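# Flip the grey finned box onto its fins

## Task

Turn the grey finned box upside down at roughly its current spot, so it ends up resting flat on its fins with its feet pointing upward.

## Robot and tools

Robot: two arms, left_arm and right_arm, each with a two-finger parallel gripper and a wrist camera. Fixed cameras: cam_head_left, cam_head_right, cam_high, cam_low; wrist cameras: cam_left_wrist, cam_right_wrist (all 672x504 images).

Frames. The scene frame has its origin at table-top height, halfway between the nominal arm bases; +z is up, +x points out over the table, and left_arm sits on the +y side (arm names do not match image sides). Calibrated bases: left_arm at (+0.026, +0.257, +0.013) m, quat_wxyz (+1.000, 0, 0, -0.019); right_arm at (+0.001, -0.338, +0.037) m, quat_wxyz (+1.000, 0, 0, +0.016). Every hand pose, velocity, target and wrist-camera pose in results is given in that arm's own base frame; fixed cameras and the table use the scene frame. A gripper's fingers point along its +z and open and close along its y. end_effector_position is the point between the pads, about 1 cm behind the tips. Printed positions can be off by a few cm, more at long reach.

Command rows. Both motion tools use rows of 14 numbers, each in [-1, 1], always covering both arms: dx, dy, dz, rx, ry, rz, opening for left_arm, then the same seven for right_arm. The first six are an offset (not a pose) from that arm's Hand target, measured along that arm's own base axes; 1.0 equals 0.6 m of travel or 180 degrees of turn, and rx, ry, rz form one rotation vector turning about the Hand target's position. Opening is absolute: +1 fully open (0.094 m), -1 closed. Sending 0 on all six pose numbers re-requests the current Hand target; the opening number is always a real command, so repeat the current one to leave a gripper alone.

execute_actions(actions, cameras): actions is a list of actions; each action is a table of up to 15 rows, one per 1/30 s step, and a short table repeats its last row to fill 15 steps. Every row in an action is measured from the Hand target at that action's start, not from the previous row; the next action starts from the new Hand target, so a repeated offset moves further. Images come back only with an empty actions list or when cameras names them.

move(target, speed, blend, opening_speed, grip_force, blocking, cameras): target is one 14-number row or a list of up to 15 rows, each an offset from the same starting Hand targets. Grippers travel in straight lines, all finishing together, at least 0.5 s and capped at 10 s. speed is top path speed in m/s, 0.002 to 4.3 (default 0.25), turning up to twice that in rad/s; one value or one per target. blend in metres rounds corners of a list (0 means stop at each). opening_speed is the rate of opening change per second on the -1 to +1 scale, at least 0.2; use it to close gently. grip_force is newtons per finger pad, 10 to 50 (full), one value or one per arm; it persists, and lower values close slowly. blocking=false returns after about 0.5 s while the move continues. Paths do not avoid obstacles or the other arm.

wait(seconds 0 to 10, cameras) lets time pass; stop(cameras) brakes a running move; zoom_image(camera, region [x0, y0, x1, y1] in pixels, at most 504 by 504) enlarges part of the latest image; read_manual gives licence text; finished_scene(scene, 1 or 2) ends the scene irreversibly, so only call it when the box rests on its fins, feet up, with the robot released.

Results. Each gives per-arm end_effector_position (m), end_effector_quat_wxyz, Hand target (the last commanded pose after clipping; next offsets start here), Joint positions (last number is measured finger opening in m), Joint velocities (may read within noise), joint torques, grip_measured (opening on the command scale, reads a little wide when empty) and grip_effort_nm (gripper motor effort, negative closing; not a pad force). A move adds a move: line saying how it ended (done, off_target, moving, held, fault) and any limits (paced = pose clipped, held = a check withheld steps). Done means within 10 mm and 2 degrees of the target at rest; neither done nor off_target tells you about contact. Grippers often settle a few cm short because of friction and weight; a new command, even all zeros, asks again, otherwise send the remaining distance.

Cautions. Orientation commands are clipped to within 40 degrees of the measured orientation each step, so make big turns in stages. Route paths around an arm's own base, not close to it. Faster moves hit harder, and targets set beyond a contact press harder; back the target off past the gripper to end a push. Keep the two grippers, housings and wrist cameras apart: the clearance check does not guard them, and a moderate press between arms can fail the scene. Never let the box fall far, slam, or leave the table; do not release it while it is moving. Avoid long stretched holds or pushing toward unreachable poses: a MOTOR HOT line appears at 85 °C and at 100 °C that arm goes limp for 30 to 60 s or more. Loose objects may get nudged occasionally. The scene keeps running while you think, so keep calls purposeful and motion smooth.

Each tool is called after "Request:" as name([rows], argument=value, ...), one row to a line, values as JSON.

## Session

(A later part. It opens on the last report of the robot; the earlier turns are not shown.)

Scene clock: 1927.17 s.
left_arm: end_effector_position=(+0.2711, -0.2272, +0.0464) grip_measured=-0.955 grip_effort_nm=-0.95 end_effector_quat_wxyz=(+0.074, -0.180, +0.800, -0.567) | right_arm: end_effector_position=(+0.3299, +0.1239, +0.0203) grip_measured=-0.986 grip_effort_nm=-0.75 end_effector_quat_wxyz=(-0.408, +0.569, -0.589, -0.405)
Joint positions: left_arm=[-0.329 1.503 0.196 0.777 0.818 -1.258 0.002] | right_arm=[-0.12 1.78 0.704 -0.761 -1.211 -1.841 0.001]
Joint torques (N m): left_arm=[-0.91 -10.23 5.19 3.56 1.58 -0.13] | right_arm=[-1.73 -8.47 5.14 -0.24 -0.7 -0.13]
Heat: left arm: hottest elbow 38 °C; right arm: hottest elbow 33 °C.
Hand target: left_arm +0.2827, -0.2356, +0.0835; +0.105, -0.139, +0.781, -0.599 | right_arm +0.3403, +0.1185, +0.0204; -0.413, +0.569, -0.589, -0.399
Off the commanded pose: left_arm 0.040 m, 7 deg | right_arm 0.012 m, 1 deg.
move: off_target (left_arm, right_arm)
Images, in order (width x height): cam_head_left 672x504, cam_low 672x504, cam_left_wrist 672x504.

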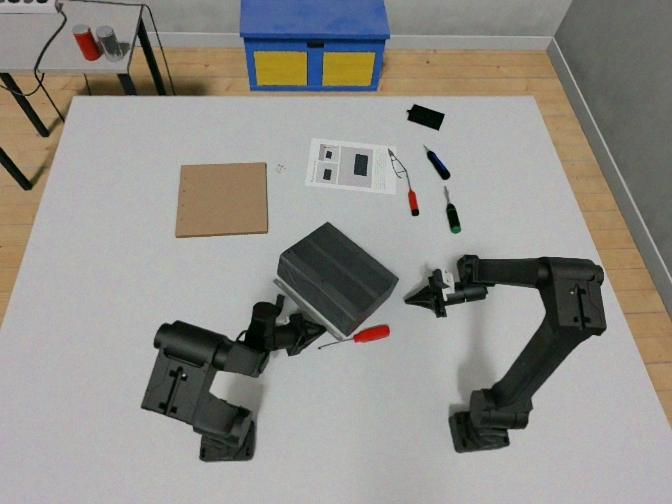

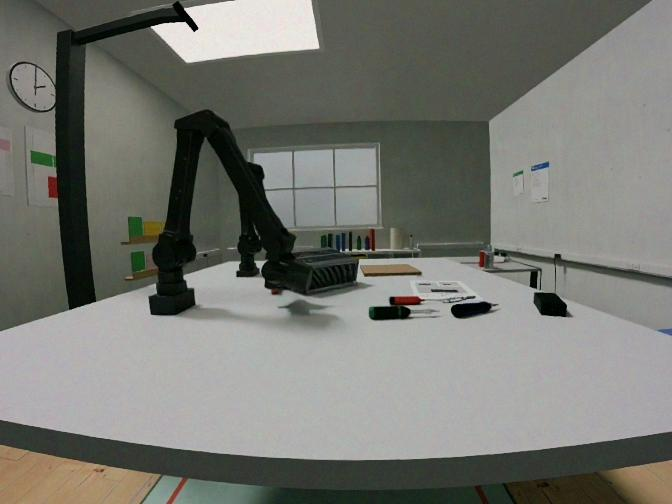

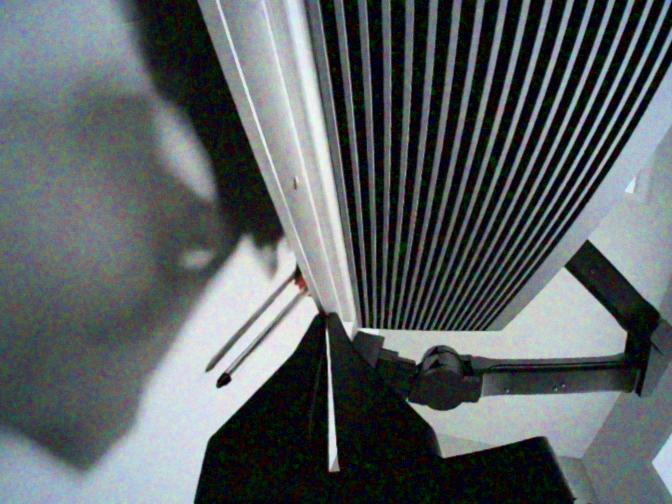

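Request:
move(target=[-0.025,0.025,0.0958,0.0591,0.0588,0,-1, 0,0,0,0,0,0,-1], speed=0.06, cameras=["cam_left_wrist","cam_low","cam_head_left"])

Scene clock: 1969.80 s.
left_arm: end_effector_position=(+0.2323, -0.2059, +0.0795) grip_measured=-0.958 grip_effort_nm=-1.01 end_effector_quat_wxyz=(-0.005, -0.229, +0.856, -0.463) | right_arm: end_effector_position=(+0.3299, +0.1239, +0.0203) grip_measured=-0.986 grip_effort_nm=-0.74 end_effector_quat_wxyz=(-0.408, +0.569, -0.589, -0.405)
Joint positions: left_arm=[-0.329 0.992 0.287 -0.2 0.756 -1.125 0.002] | right_arm=[-0.12 1.78 0.704 -0.761 -1.211 -1.841 0.001]
Joint torques (N m): left_arm=[-0.32 -6.01 14.6 2.14 1.77 0.02] | right_arm=[-1.9 -8.94 5.19 -0.29 -0.68 -0.14]
Heat: left arm: hottest elbow 40 °C; right arm: hottest elbow 33 °C.
Hand target: left_arm +0.2678, -0.2205, +0.1409; +0.045, -0.183, +0.840, -0.509 | right_arm +0.3403, +0.1185, +0.0204; -0.413, +0.569, -0.589, -0.399
Off the commanded pose: left_arm 0.073 m, 10 deg | right_arm 0.012 m, 1 deg.
move: off_target (left_arm, right_arm)
Images, in order (width x height): cam_head_left 672x504, cam_low 672x504, cam_left_wrist 672x504.

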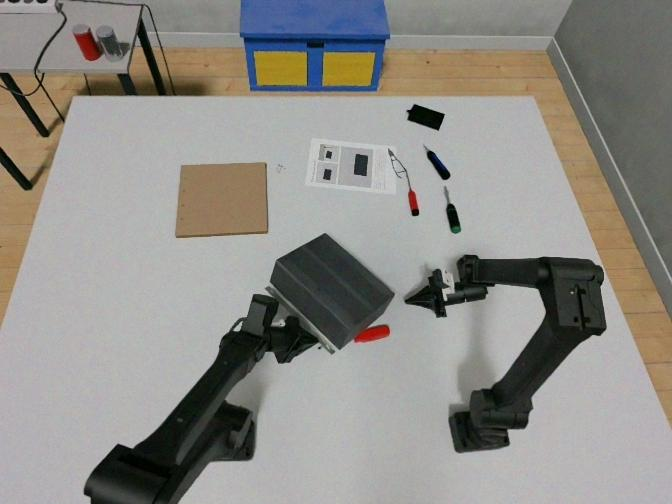

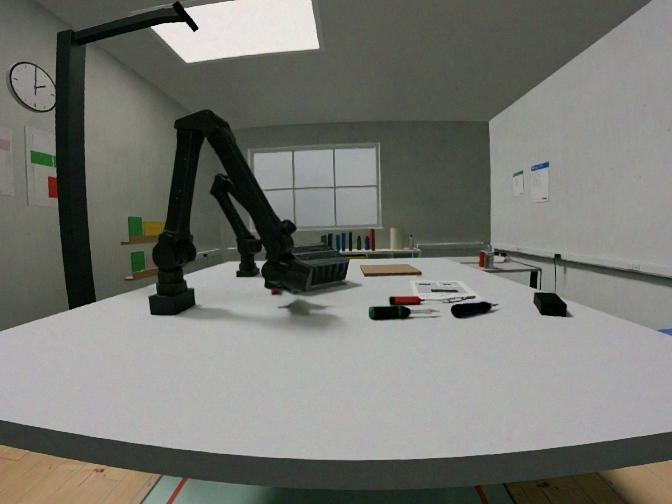

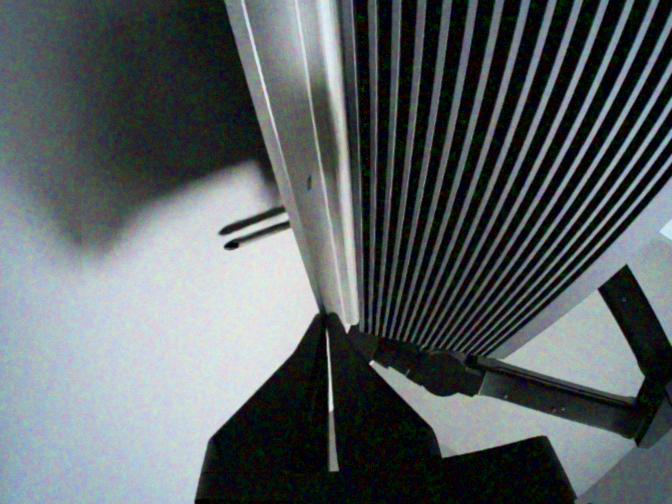

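Request:
move(target=[0.03,-0.01,0.11,0.0591,0.0588,0,-1, 0,0,0,0,0,0,-1], speed=0.06, cameras=["cam_left_wrist","cam_low","cam_head_left","cam_high"])

Scene clock: 1987.63 s.
left_arm: end_effector_position=(+0.2593, -0.2101, +0.1540) grip_measured=-0.959 grip_effort_nm=-1.01 end_effector_quat_wxyz=(-0.049, -0.253, +0.891, -0.373) | right_arm: end_effector_position=(+0.3299, +0.1239, +0.0203) grip_measured=-0.986 grip_effort_nm=-0.75 end_effector_quat_wxyz=(-0.408, +0.569, -0.589, -0.405)
Joint positions: left_arm=[-0.355 0.99 0.619 -0.764 0.658 -1.06 0.002] | right_arm=[-0.12 1.78 0.704 -0.761 -1.211 -1.841 0.001]
Joint torques (N m): left_arm=[-1.38 -4.31 16.21 1.35 1.33 -0.11] | right_arm=[-1.73 -8.76 5.15 -0.21 -0.65 -0.13]
Heat: left arm: hottest elbow 47 °C; right arm: hottest elbow 33 °C.
Hand target: left_arm +0.2857, -0.2266, +0.2069; -0.016, -0.224, +0.884, -0.410 | right_arm +0.3403, +0.1185, +0.0204; -0.413, +0.569, -0.589, -0.399
Off the commanded pose: left_arm 0.061 m, 7 deg | right_arm 0.012 m, 1 deg.
move: off_target (left_arm, right_arm)
Images, in order (width x height): cam_head_left 672x504, cam_high 672x504, cam_low 672x504, cam_left_wrist 672x504.

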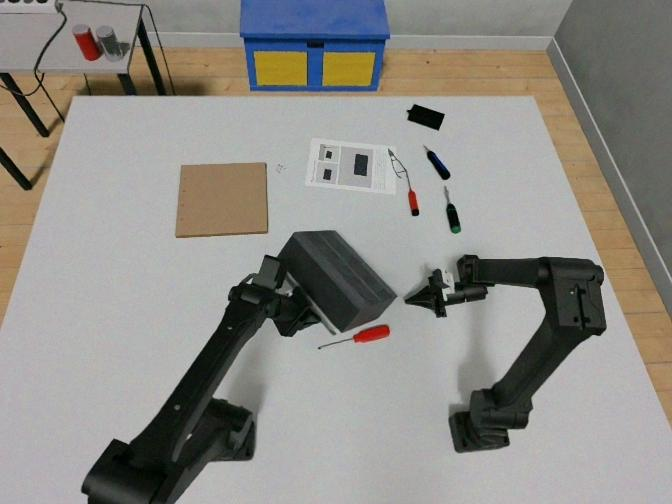

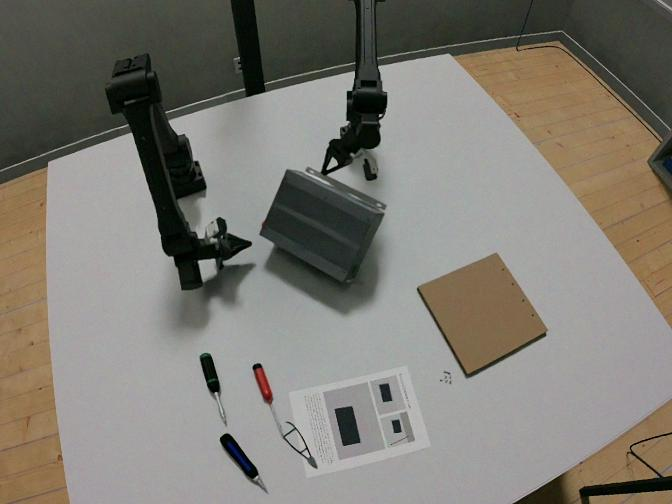

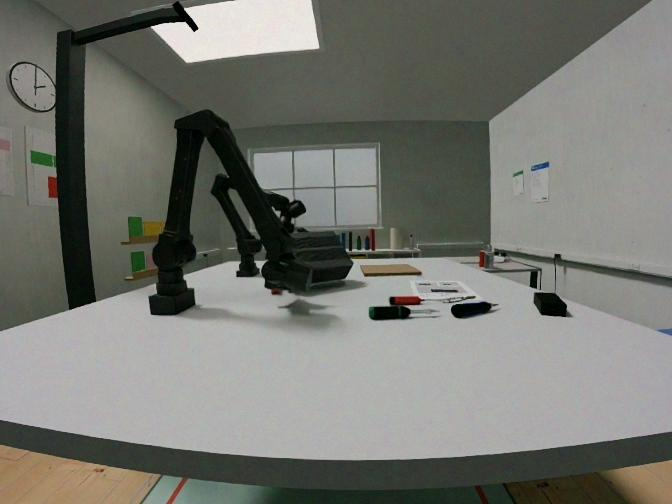

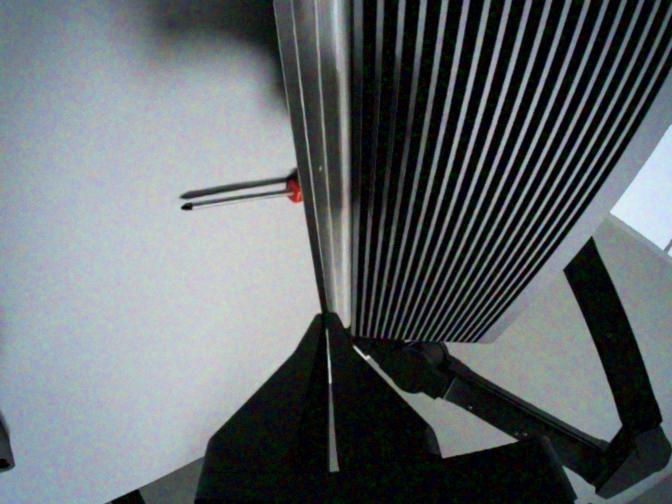

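Request:
move(target=[0.0,0.0,0.075,0.0591,0.0588,0,-1, 0,0,0,0,0,0,-1], speed=0.06, cameras=["cam_left_wrist","cam_low","cam_head_left","cam_high"])

Scene clock: 1996.40 s.
left_arm: end_effector_position=(+0.2697, -0.2166, +0.2095) grip_measured=-0.959 grip_effort_nm=-1.01 end_effector_quat_wxyz=(-0.100, -0.272, +0.916, -0.277) | right_arm: end_effector_position=(+0.3299, +0.1239, +0.0203) grip_measured=-0.986 grip_effort_nm=-0.75 end_effector_quat_wxyz=(-0.408, +0.569, -0.589, -0.405)
Joint positions: left_arm=[-0.406 1.094 0.902 -1.152 0.558 -1.049 0.002] | right_arm=[-0.12 1.78 0.704 -0.761 -1.211 -1.841 0.001]
Joint torques (N m): left_arm=[-1.03 -5.95 15.36 0.24 0.83 -0.25] | right_arm=[-2.14 -8.94 5.15 -0.23 -0.7 -0.13]
Heat: left arm: hottest elbow 49 °C; right arm: hottest elbow 33 °C.
Hand target: left_arm +0.2858, -0.2266, +0.2520; -0.076, -0.261, +0.913, -0.304 | right_arm +0.3403, +0.1185, +0.0204; -0.413, +0.569, -0.589, -0.399
Off the commanded pose: left_arm 0.046 m, 4 deg | right_arm 0.012 m, 1 deg.
move: off_target (left_arm, right_arm)
Images, in order (width x height): cam_head_left 672x504, cam_high 672x504, cam_low 672x504, cam_left_wrist 672x504.

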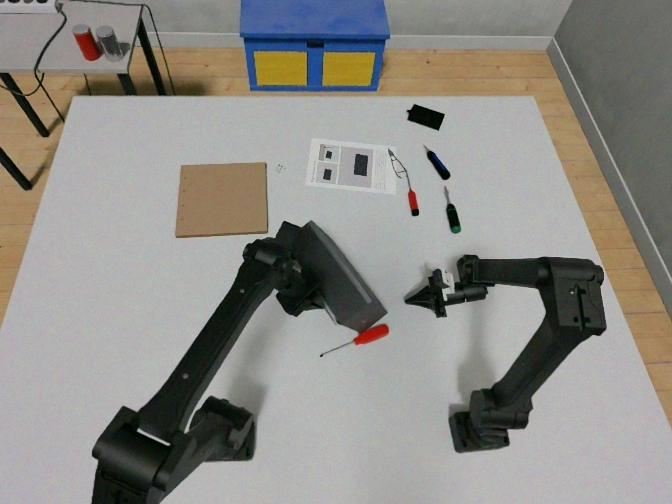

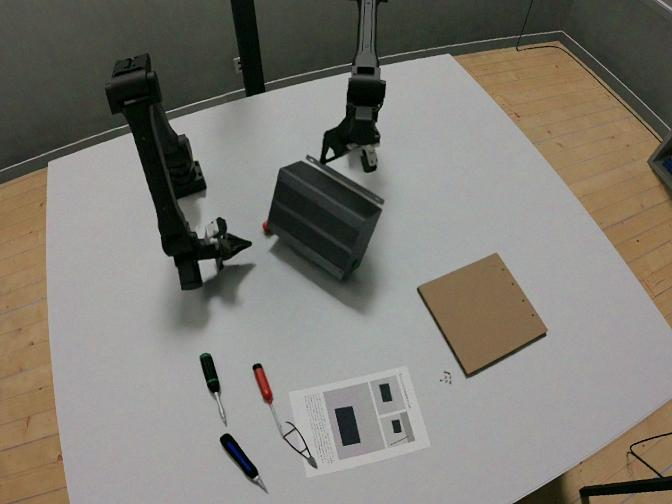

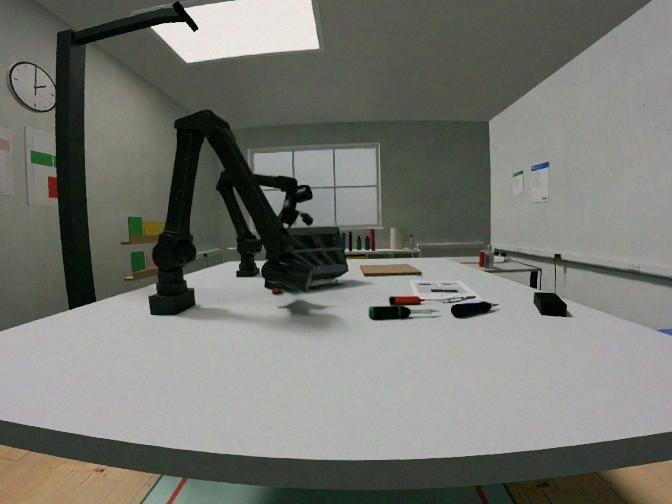

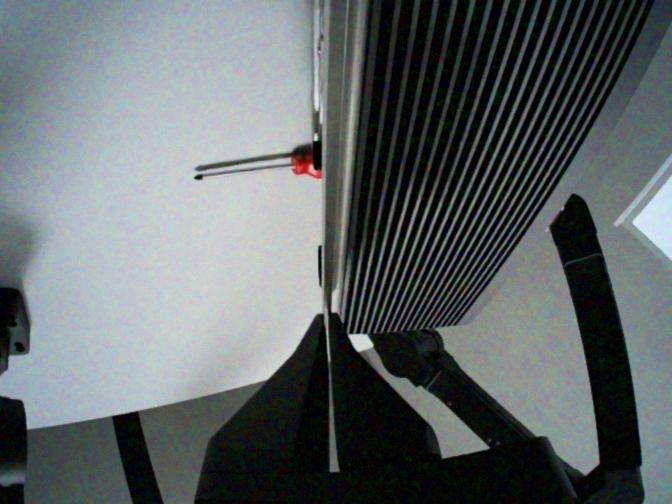

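Request:
move(target=[-0.035,0.035,0.015,0.0591,0.0588,0,-1, 0,0,0,0,0,0,-1], speed=0.06, cameras=["cam_left_wrist","cam_low","cam_head_left","cam_high"])

Scene clock: 2014.77 s.
left_arm: end_effector_position=(+0.2548, -0.2008, +0.2293) grip_measured=-0.959 grip_effort_nm=-1.01 end_effector_quat_wxyz=(-0.149, -0.290, +0.928, -0.179) | right_arm: end_effector_position=(+0.3299, +0.1239, +0.0203) grip_measured=-0.986 grip_effort_nm=-0.75 end_effector_quat_wxyz=(-0.408, +0.569, -0.589, -0.405)
Joint positions: left_arm=[-0.421 1.158 1.037 -1.435 0.469 -1.031 0.002] | right_arm=[-0.12 1.78 0.704 -0.761 -1.211 -1.841 0.001]
Joint torques (N m): left_arm=[-0.67 -6.77 14.2 -0.68 0.51 -0.38] | right_arm=[-1.73 -9.05 5.08 -0.32 -0.7 -0.13]
Heat: left arm: hottest elbow 55 °C; right arm: hottest elbow 33 °C.
Hand target: left_arm +0.2647, -0.2056, +0.2609; -0.135, -0.294, +0.926, -0.193 | right_arm +0.3403, +0.1185, +0.0204; -0.413, +0.569, -0.589, -0.399
Off the commanded pose: left_arm 0.034 m, 2 deg | right_arm 0.012 m, 1 deg.
move: off_target (left_arm, right_arm)
Images, in order (width x height): cam_head_left 672x504, cam_high 672x504, cam_low 672x504, cam_left_wrist 672x504.

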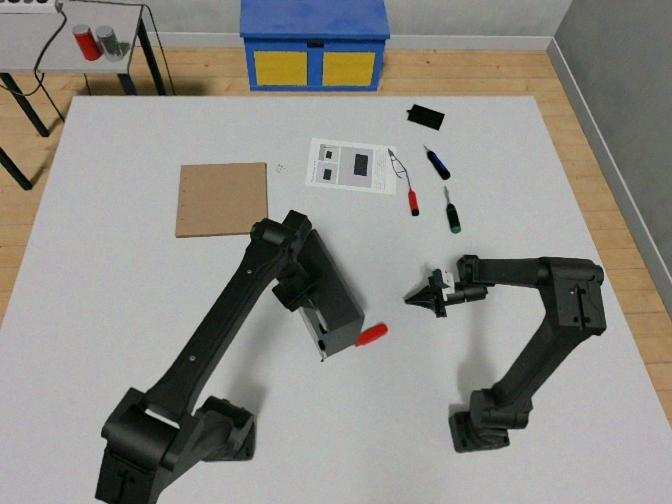

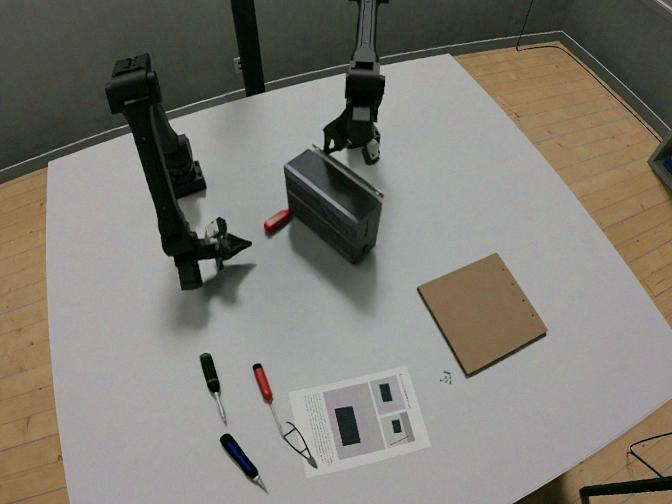

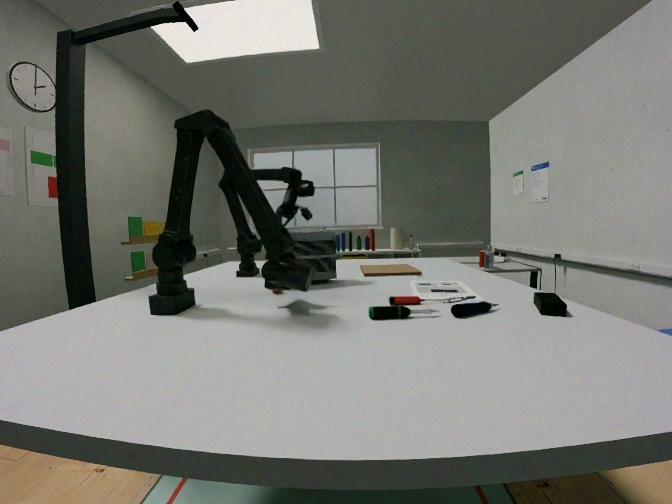

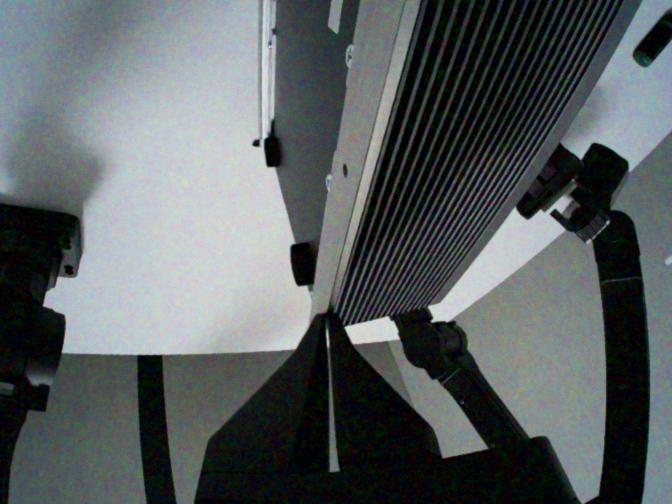

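Request:
move(target=[0,0,-0.045,0,0,0,-1, 0,0,0,0,0,0,-1], speed=0.04, cameras=["cam_left_wrist","cam_low","cam_head_left","cam_high","cam_right_wrist"])

Request:
zoom_image(camera="cam_head_left", region=[250, 200, 430, 380])

Request:
zoom_image(camera="cam_high", region=[230, 110, 420, 290])

Request:
zoom_image(camera="cam_low", region=[230, 200, 370, 310])

Scene clock: 2031.80 s.
left_arm: end_effector_position=(+0.2598, -0.2042, +0.2298) grip_measured=-0.959 grip_effort_nm=-1.01 end_effector_quat_wxyz=(-0.142, -0.287, +0.928, -0.189) | right_arm: end_effector_position=(+0.3299, +0.1239, +0.0203) grip_measured=-0.986 grip_effort_nm=-0.75 end_effector_quat_wxyz=(-0.408, +0.569, -0.589, -0.405)
Joint positions: left_arm=[-0.421 1.158 1.037 -1.409 0.475 -1.031 0.002] | right_arm=[-0.12 1.78 0.704 -0.761 -1.211 -1.841 0.001]
Joint torques (N m): left_arm=[-0.62 -5.66 9.36 0.96 0.23 -0.37] | right_arm=[-1.85 -8.47 5.14 -0.25 -0.66 -0.15]
Heat: left arm: hottest elbow 57 °C; right arm: hottest elbow 33 °C.
Hand target: left_arm +0.2648, -0.2055, +0.2338; -0.135, -0.295, +0.926, -0.193 | right_arm +0.3403, +0.1185, +0.0204; -0.413, +0.569, -0.589, -0.399
Off the commanded pose: left_arm 0.007 m, 1 deg | right_arm 0.012 m, 1 deg.
move: off_target (right_arm)
Images, in order (width x height): cam_head_left 672x504, cam_high 672x504, cam_low 672x504, cam_left_wrist 672x504, cam_right_wrist 672x504.

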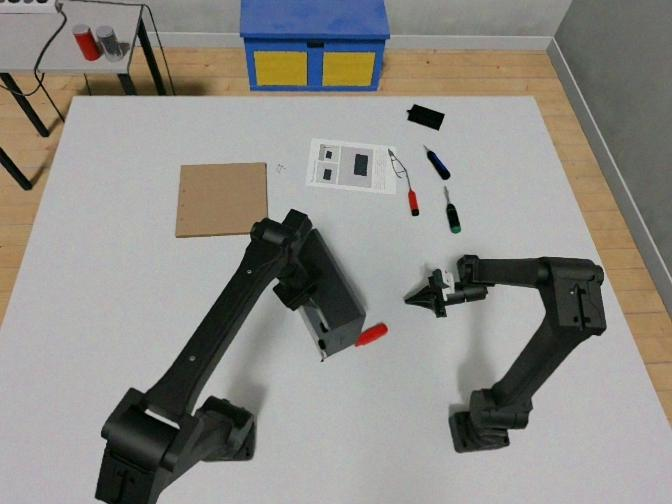

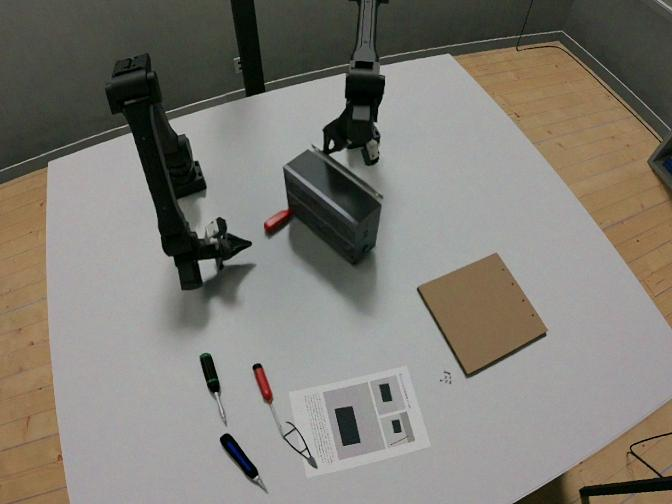

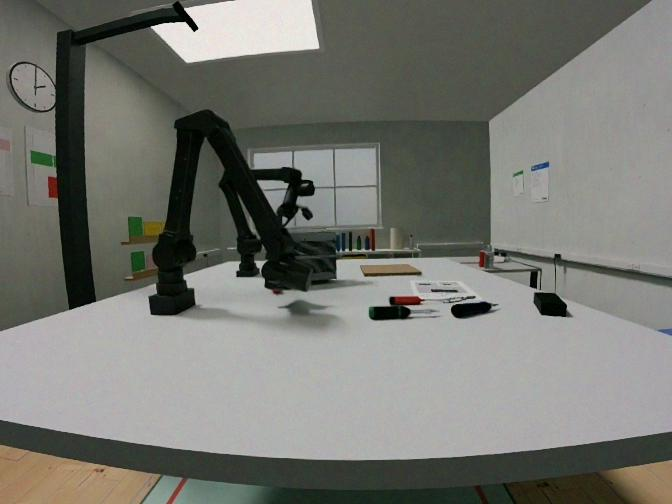

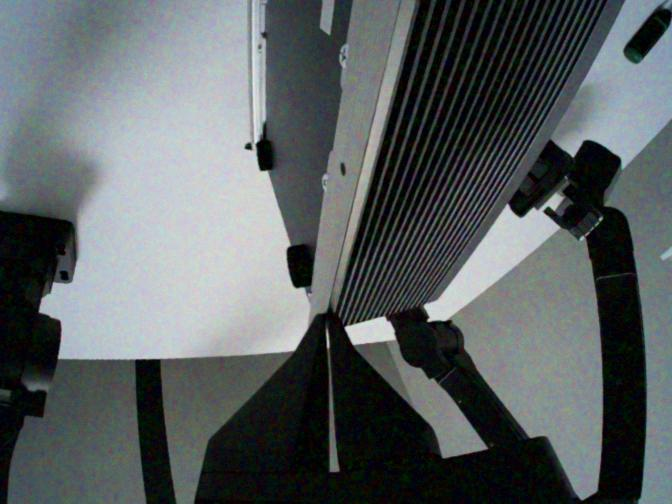

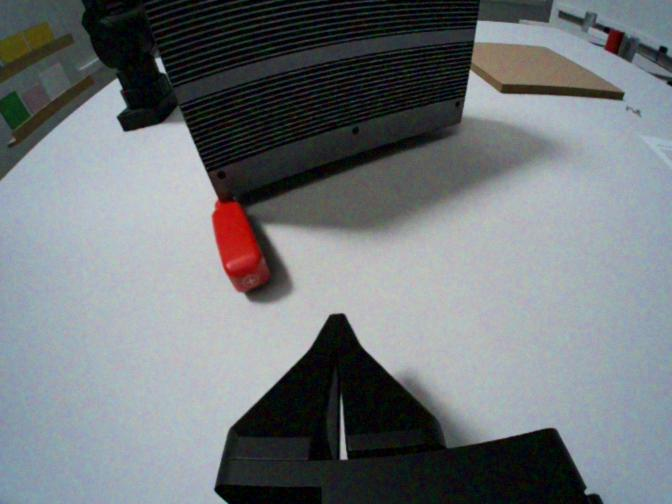

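Scaled by 2.800.

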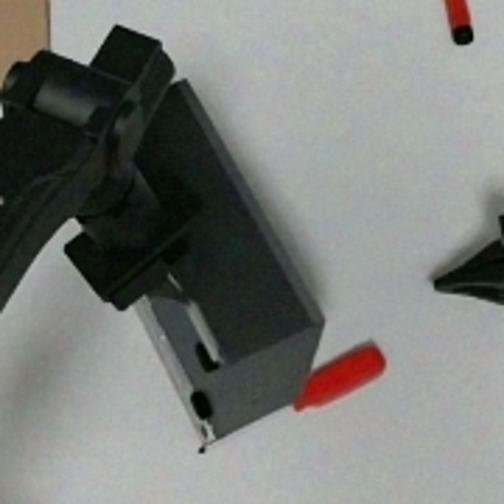

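Scaled by 2.653.

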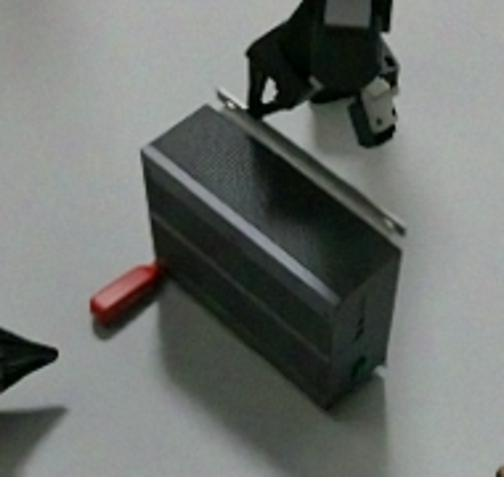

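Scaled by 3.600.

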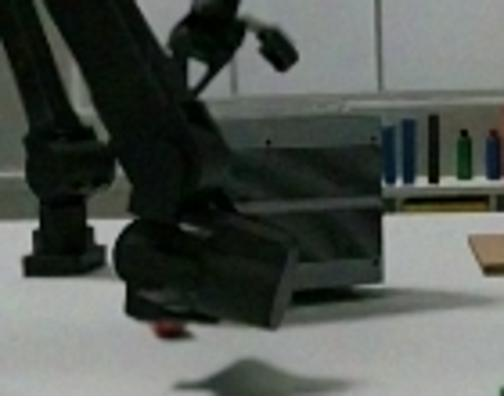

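Request:
move([
  [0,0,0,0,0,0,-1, -0.0672,-0.0642,0.3,-0.3147,0.2735,-0.3744,0.5],
  [0,0,0,0,0,0,-1, -0.1238,0.1525,0.1667,-0.1024,0.503,-0.7119,0.5],
], speed=0.25, blend=[0.0,0], cameras=["cam_right_wrist","cam_head_left"])

Scene clock: 2113.00 s.
left_arm: end_effector_position=(+0.2598, -0.2042, +0.2298) grip_measured=-0.959 grip_effort_nm=-1.01 end_effector_quat_wxyz=(-0.142, -0.287, +0.928, -0.189) | right_arm: end_effector_position=(+0.2658, +0.2044, +0.1223) grip_measured=+0.498 grip_effort_nm=0.07 end_effector_quat_wxyz=(-0.002, +0.540, +0.842, -0.001)
Joint positions: left_arm=[-0.421 1.158 1.037 -1.409 0.475 -1.031 0.002] | right_arm=[0.655 1.289 0.906 -1.19 -0.004 1.796 0.07]
Joint torques (N m): left_arm=[-0.67 -5.71 9.37 1.03 0.23 -0.37] | right_arm=[0.85 -6.3 7.35 0.59 0.19 0.04]
Heat: left arm: hottest elbow 49 °C; right arm: hottest elbow 34 °C.
Hand target: left_arm +0.2647, -0.2055, +0.2339; -0.136, -0.295, +0.926, -0.193 | right_arm +0.2660, +0.2100, +0.1204; +0.000, +0.538, +0.843, +0.000
Off the commanded pose: left_arm 0.007 m, 1 deg | right_arm 0.006 m, 0 deg.
move: done
Images, in order (width x height): cam_head_left 672x504, cam_right_wrist 672x504.

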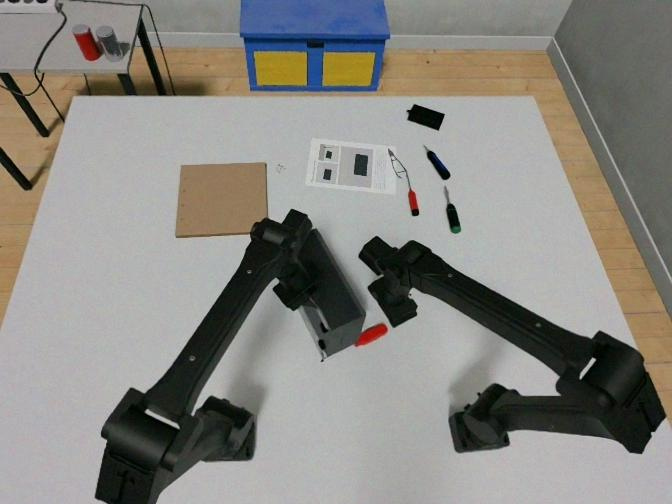

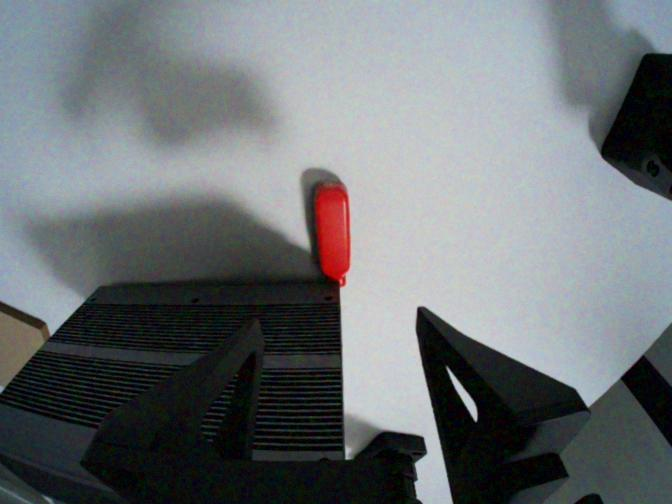

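Request:
move(target=[0,0,0,0,0,0,-1, -0.0133,0.0167,-0.2308,0,0,0,0.5], speed=0.12, cameras=["cam_right_wrist"])

Scene clock: 2153.43 s.
left_arm: end_effector_position=(+0.2595, -0.2039, +0.2297) grip_measured=-0.959 grip_effort_nm=-1.01 end_effector_quat_wxyz=(-0.142, -0.287, +0.928, -0.188) | right_arm: end_effector_position=(+0.2608, +0.2139, -0.0129) grip_measured=+0.498 grip_effort_nm=0.08 end_effector_quat_wxyz=(+0.000, +0.542, +0.840, +0.003)
Joint positions: left_arm=[-0.421 1.158 1.037 -1.411 0.474 -1.031 0.002] | right_arm=[0.687 1.527 0.716 -0.756 -0.002 1.834 0.07]
Joint torques (N m): left_arm=[-0.56 -5.6 9.37 1.11 0.28 -0.36] | right_arm=[1.32 -6.95 5.48 0.9 0.2 0.07]
Heat: left arm: hottest elbow 49 °C; right arm: hottest elbow 35 °C.
Hand target: left_arm +0.2648, -0.2055, +0.2338; -0.136, -0.295, +0.926, -0.193 | right_arm +0.2580, +0.2199, -0.0181; +0.000, +0.538, +0.843, +0.000
Off the commanded pose: left_arm 0.007 m, 1 deg | right_arm 0.008 m, 1 deg.
move: done
Images, in order (width x height): cam_right_wrist 672x504.

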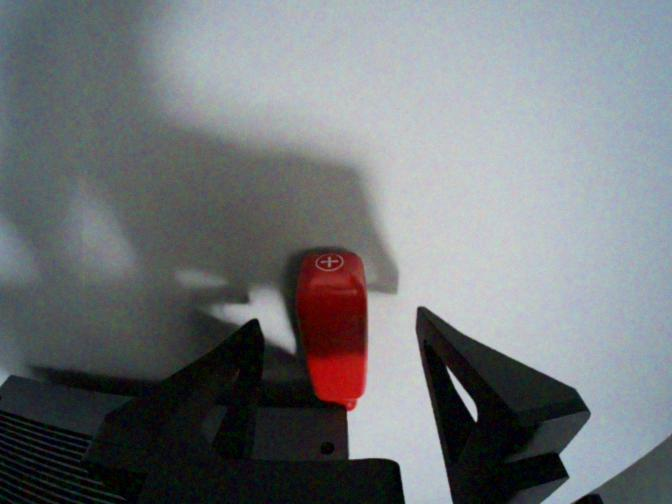

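Request:
move(target=[0,0,0,0,0,0,-1, 0,0,0,0,0,0,-0.7], grip_force=[50,40])

Request:
move(target=[0,0,0,0,0,0,-1, 0.1,-0.24,0.005,0,0,0,-0.7], speed=0.06, cameras=["cam_right_wrist","cam_head_left","cam_high"])

Scene clock: 2165.90 s.
left_arm: end_effector_position=(+0.2594, -0.2038, +0.2297) grip_measured=-0.959 grip_effort_nm=-1.01 end_effector_quat_wxyz=(-0.142, -0.287, +0.928, -0.188) | right_arm: end_effector_position=(+0.2617, +0.2144, -0.0132) grip_measured=-0.398 grip_effort_nm=-0.84 end_effector_quat_wxyz=(+0.001, +0.547, +0.837, +0.004)
Joint positions: left_arm=[-0.421 1.158 1.037 -1.411 0.474 -1.031 0.002] | right_arm=[0.687 1.527 0.716 -0.751 -0.001 1.843 0.028]
Joint torques (N m): left_arm=[-0.67 -5.71 9.4 1.11 0.3 -0.37] | right_arm=[0.91 -6.71 5.53 0.85 0.15 -0.05]
Heat: left arm: hottest elbow 48 °C; right arm: hottest elbow 35 °C.
Hand target: left_arm +0.2647, -0.2055, +0.2338; -0.136, -0.295, +0.926, -0.193 | right_arm +0.2581, +0.2200, -0.0180; +0.000, +0.538, +0.843, +0.000
Off the commanded pose: left_arm 0.007 m, 1 deg | right_arm 0.008 m, 1 deg.
grip_force (N): 50, 40
move: done

Scene clock: 2169.20 s.
left_arm: end_effector_position=(+0.2623, -0.2075, +0.2251) grip_measured=-0.959 grip_effort_nm=-1.01 end_effector_quat_wxyz=(-0.138, -0.279, +0.931, -0.190) | right_arm: end_effector_position=(+0.3152, +0.0826, -0.0139) grip_measured=-0.398 grip_effort_nm=-0.85 end_effector_quat_wxyz=(-0.001, +0.536, +0.844, +0.005)
Joint positions: left_arm=[-0.429 1.167 1.032 -1.388 0.472 -1.023 0.002] | right_arm=[0.253 1.501 0.683 -0.746 -0.009 1.384 0.028]
Joint torques (N m): left_arm=[-0.09 -6.65 9.77 0.24 0.34 -0.45] | right_arm=[-2.08 -7 5.75 0.32 0.45 -0.15]
Heat: left arm: hottest elbow 48 °C; right arm: hottest elbow 35 °C.
Hand target: left_arm +0.2648, -0.2056, +0.2340; -0.135, -0.294, +0.926, -0.193 | right_arm +0.3181, +0.0760, -0.0151; +0.000, +0.538, +0.843, +0.000
Off the commanded pose: left_arm 0.009 m, 2 deg | right_arm 0.007 m, 1 deg.
grip_force (N): 50, 40
move: done
Images, in order (width x height): cam_head_left 672x504, cam_high 672x504, cam_right_wrist 672x504.

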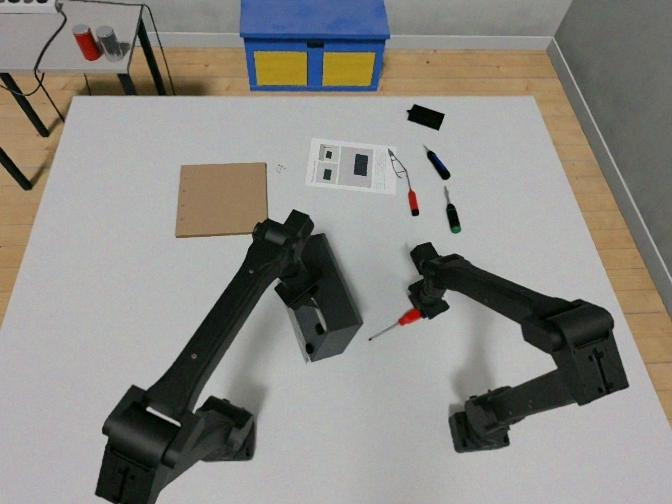

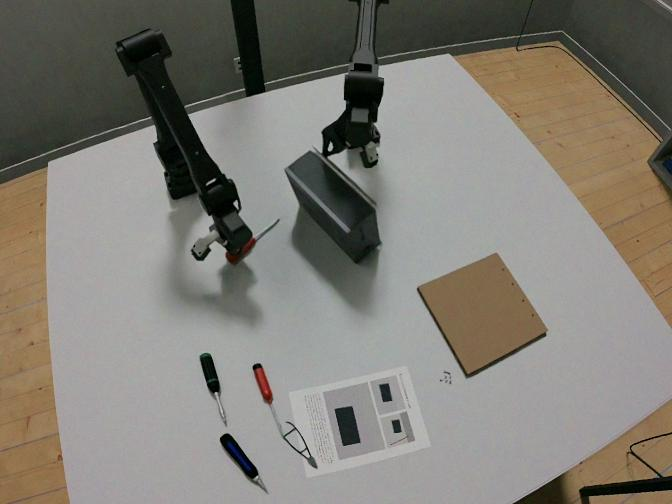

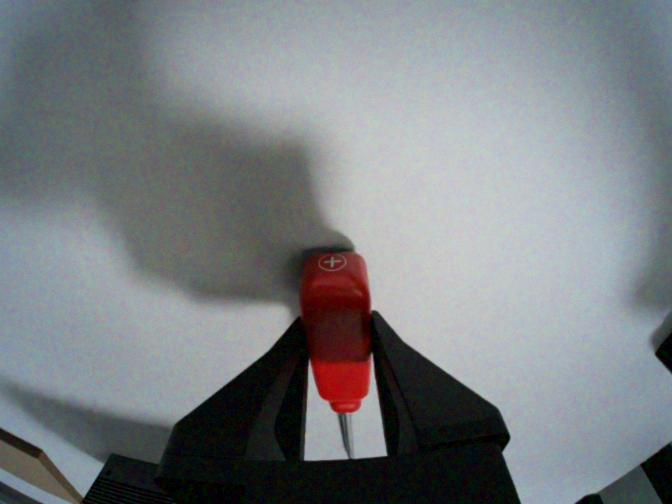

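Request:
move([
  [0,0,0,0,0,0,-1, 0,0,0.1,0,0,0,-0.7],
  [0,0,0,0,0,0,-1, -0.03,-0.38,0.1,0,0,0,-0.7],
  [0,0,0,0,0,0,-1, -0.03,-0.38,0.0,0,0,0,-0.7],
], speed=0.18, blend=[0.02,0.02,0])

Request:
move(target=[0,0,0,0,0,0,-1, 0,0,0,0,0,0,0.1], opening_speed=1.0, grip_force=50, cameras=["cam_right_wrist","cam_head_left"])

Scene clock: 2181.03 s.
left_arm: end_effector_position=(+0.2623, -0.2075, +0.2251) grip_measured=-0.959 grip_effort_nm=-1.01 end_effector_quat_wxyz=(-0.138, -0.279, +0.931, -0.190) | right_arm: end_effector_position=(+0.2971, -0.1457, -0.0136) grip_measured=-0.398 grip_effort_nm=-0.85 end_effector_quat_wxyz=(-0.007, +0.535, +0.845, -0.002)
Joint positions: left_arm=[-0.429 1.167 1.032 -1.388 0.472 -1.023 0.002] | right_arm=[-0.454 1.524 0.711 -0.771 0.002 0.675 0.028]
Joint torques (N m): left_arm=[0.03 -6.65 9.77 0.24 0.34 -0.44] | right_arm=[-1.96 -7.47 5.65 1.36 -0.01 -0.11]
Heat: left arm: hottest elbow 49 °C; right arm: hottest elbow 35 °C.
Hand target: left_arm +0.2648, -0.2056, +0.2340; -0.135, -0.294, +0.926, -0.193 | right_arm +0.3001, -0.1521, -0.0150; +0.000, +0.538, +0.843, +0.000
Off the commanded pose: left_arm 0.009 m, 2 deg | right_arm 0.007 m, 1 deg.
grip_force (N): 50, 40
move: done

Scene clock: 2182.23 s.
left_arm: end_effector_position=(+0.2623, -0.2075, +0.2251) grip_measured=-0.959 grip_effort_nm=-1.01 end_effector_quat_wxyz=(-0.138, -0.279, +0.931, -0.190) | right_arm: end_effector_position=(+0.2988, -0.1466, -0.0136) grip_measured=+0.097 grip_effort_nm=0.08 end_effector_quat_wxyz=(-0.003, +0.534, +0.845, -0.001)
Joint positions: left_arm=[-0.429 1.167 1.032 -1.388 0.472 -1.023 0.002] | right_arm=[-0.454 1.524 0.711 -0.763 0.002 0.674 0.052]
Joint torques (N m): left_arm=[-0.03 -6.59 9.77 0.2 0.34 -0.45] | right_arm=[-1.85 -7.71 5.56 0.81 -0.08 -0.11]
Heat: left arm: hottest elbow 49 °C; right arm: hottest elbow 35 °C.
Hand target: left_arm +0.2648, -0.2056, +0.2340; -0.135, -0.294, +0.926, -0.193 | right_arm +0.3001, -0.1521, -0.0150; +0.000, +0.538, +0.843, +0.000
Off the commanded pose: left_arm 0.009 m, 2 deg | right_arm 0.006 m, 1 deg.
move: done
Images, in order (width x height): cam_head_left 672x504, cam_right_wrist 672x504.

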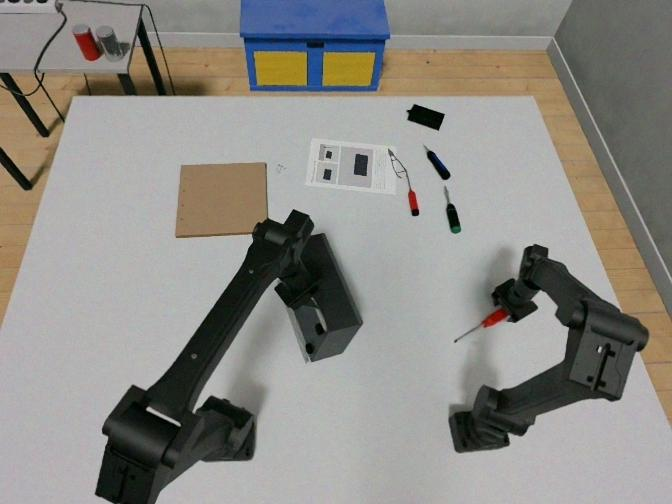

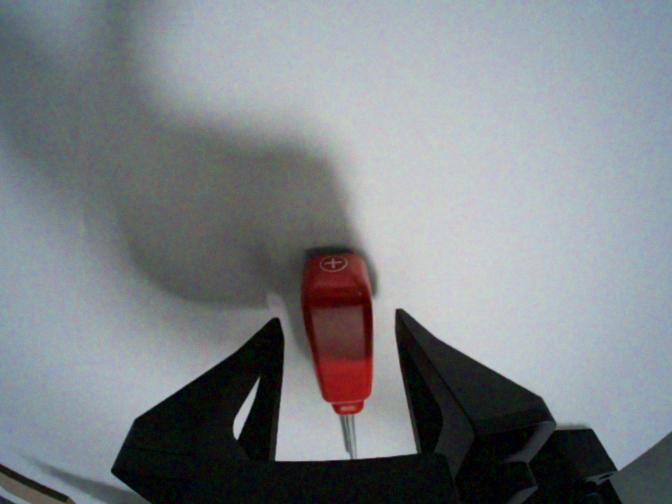

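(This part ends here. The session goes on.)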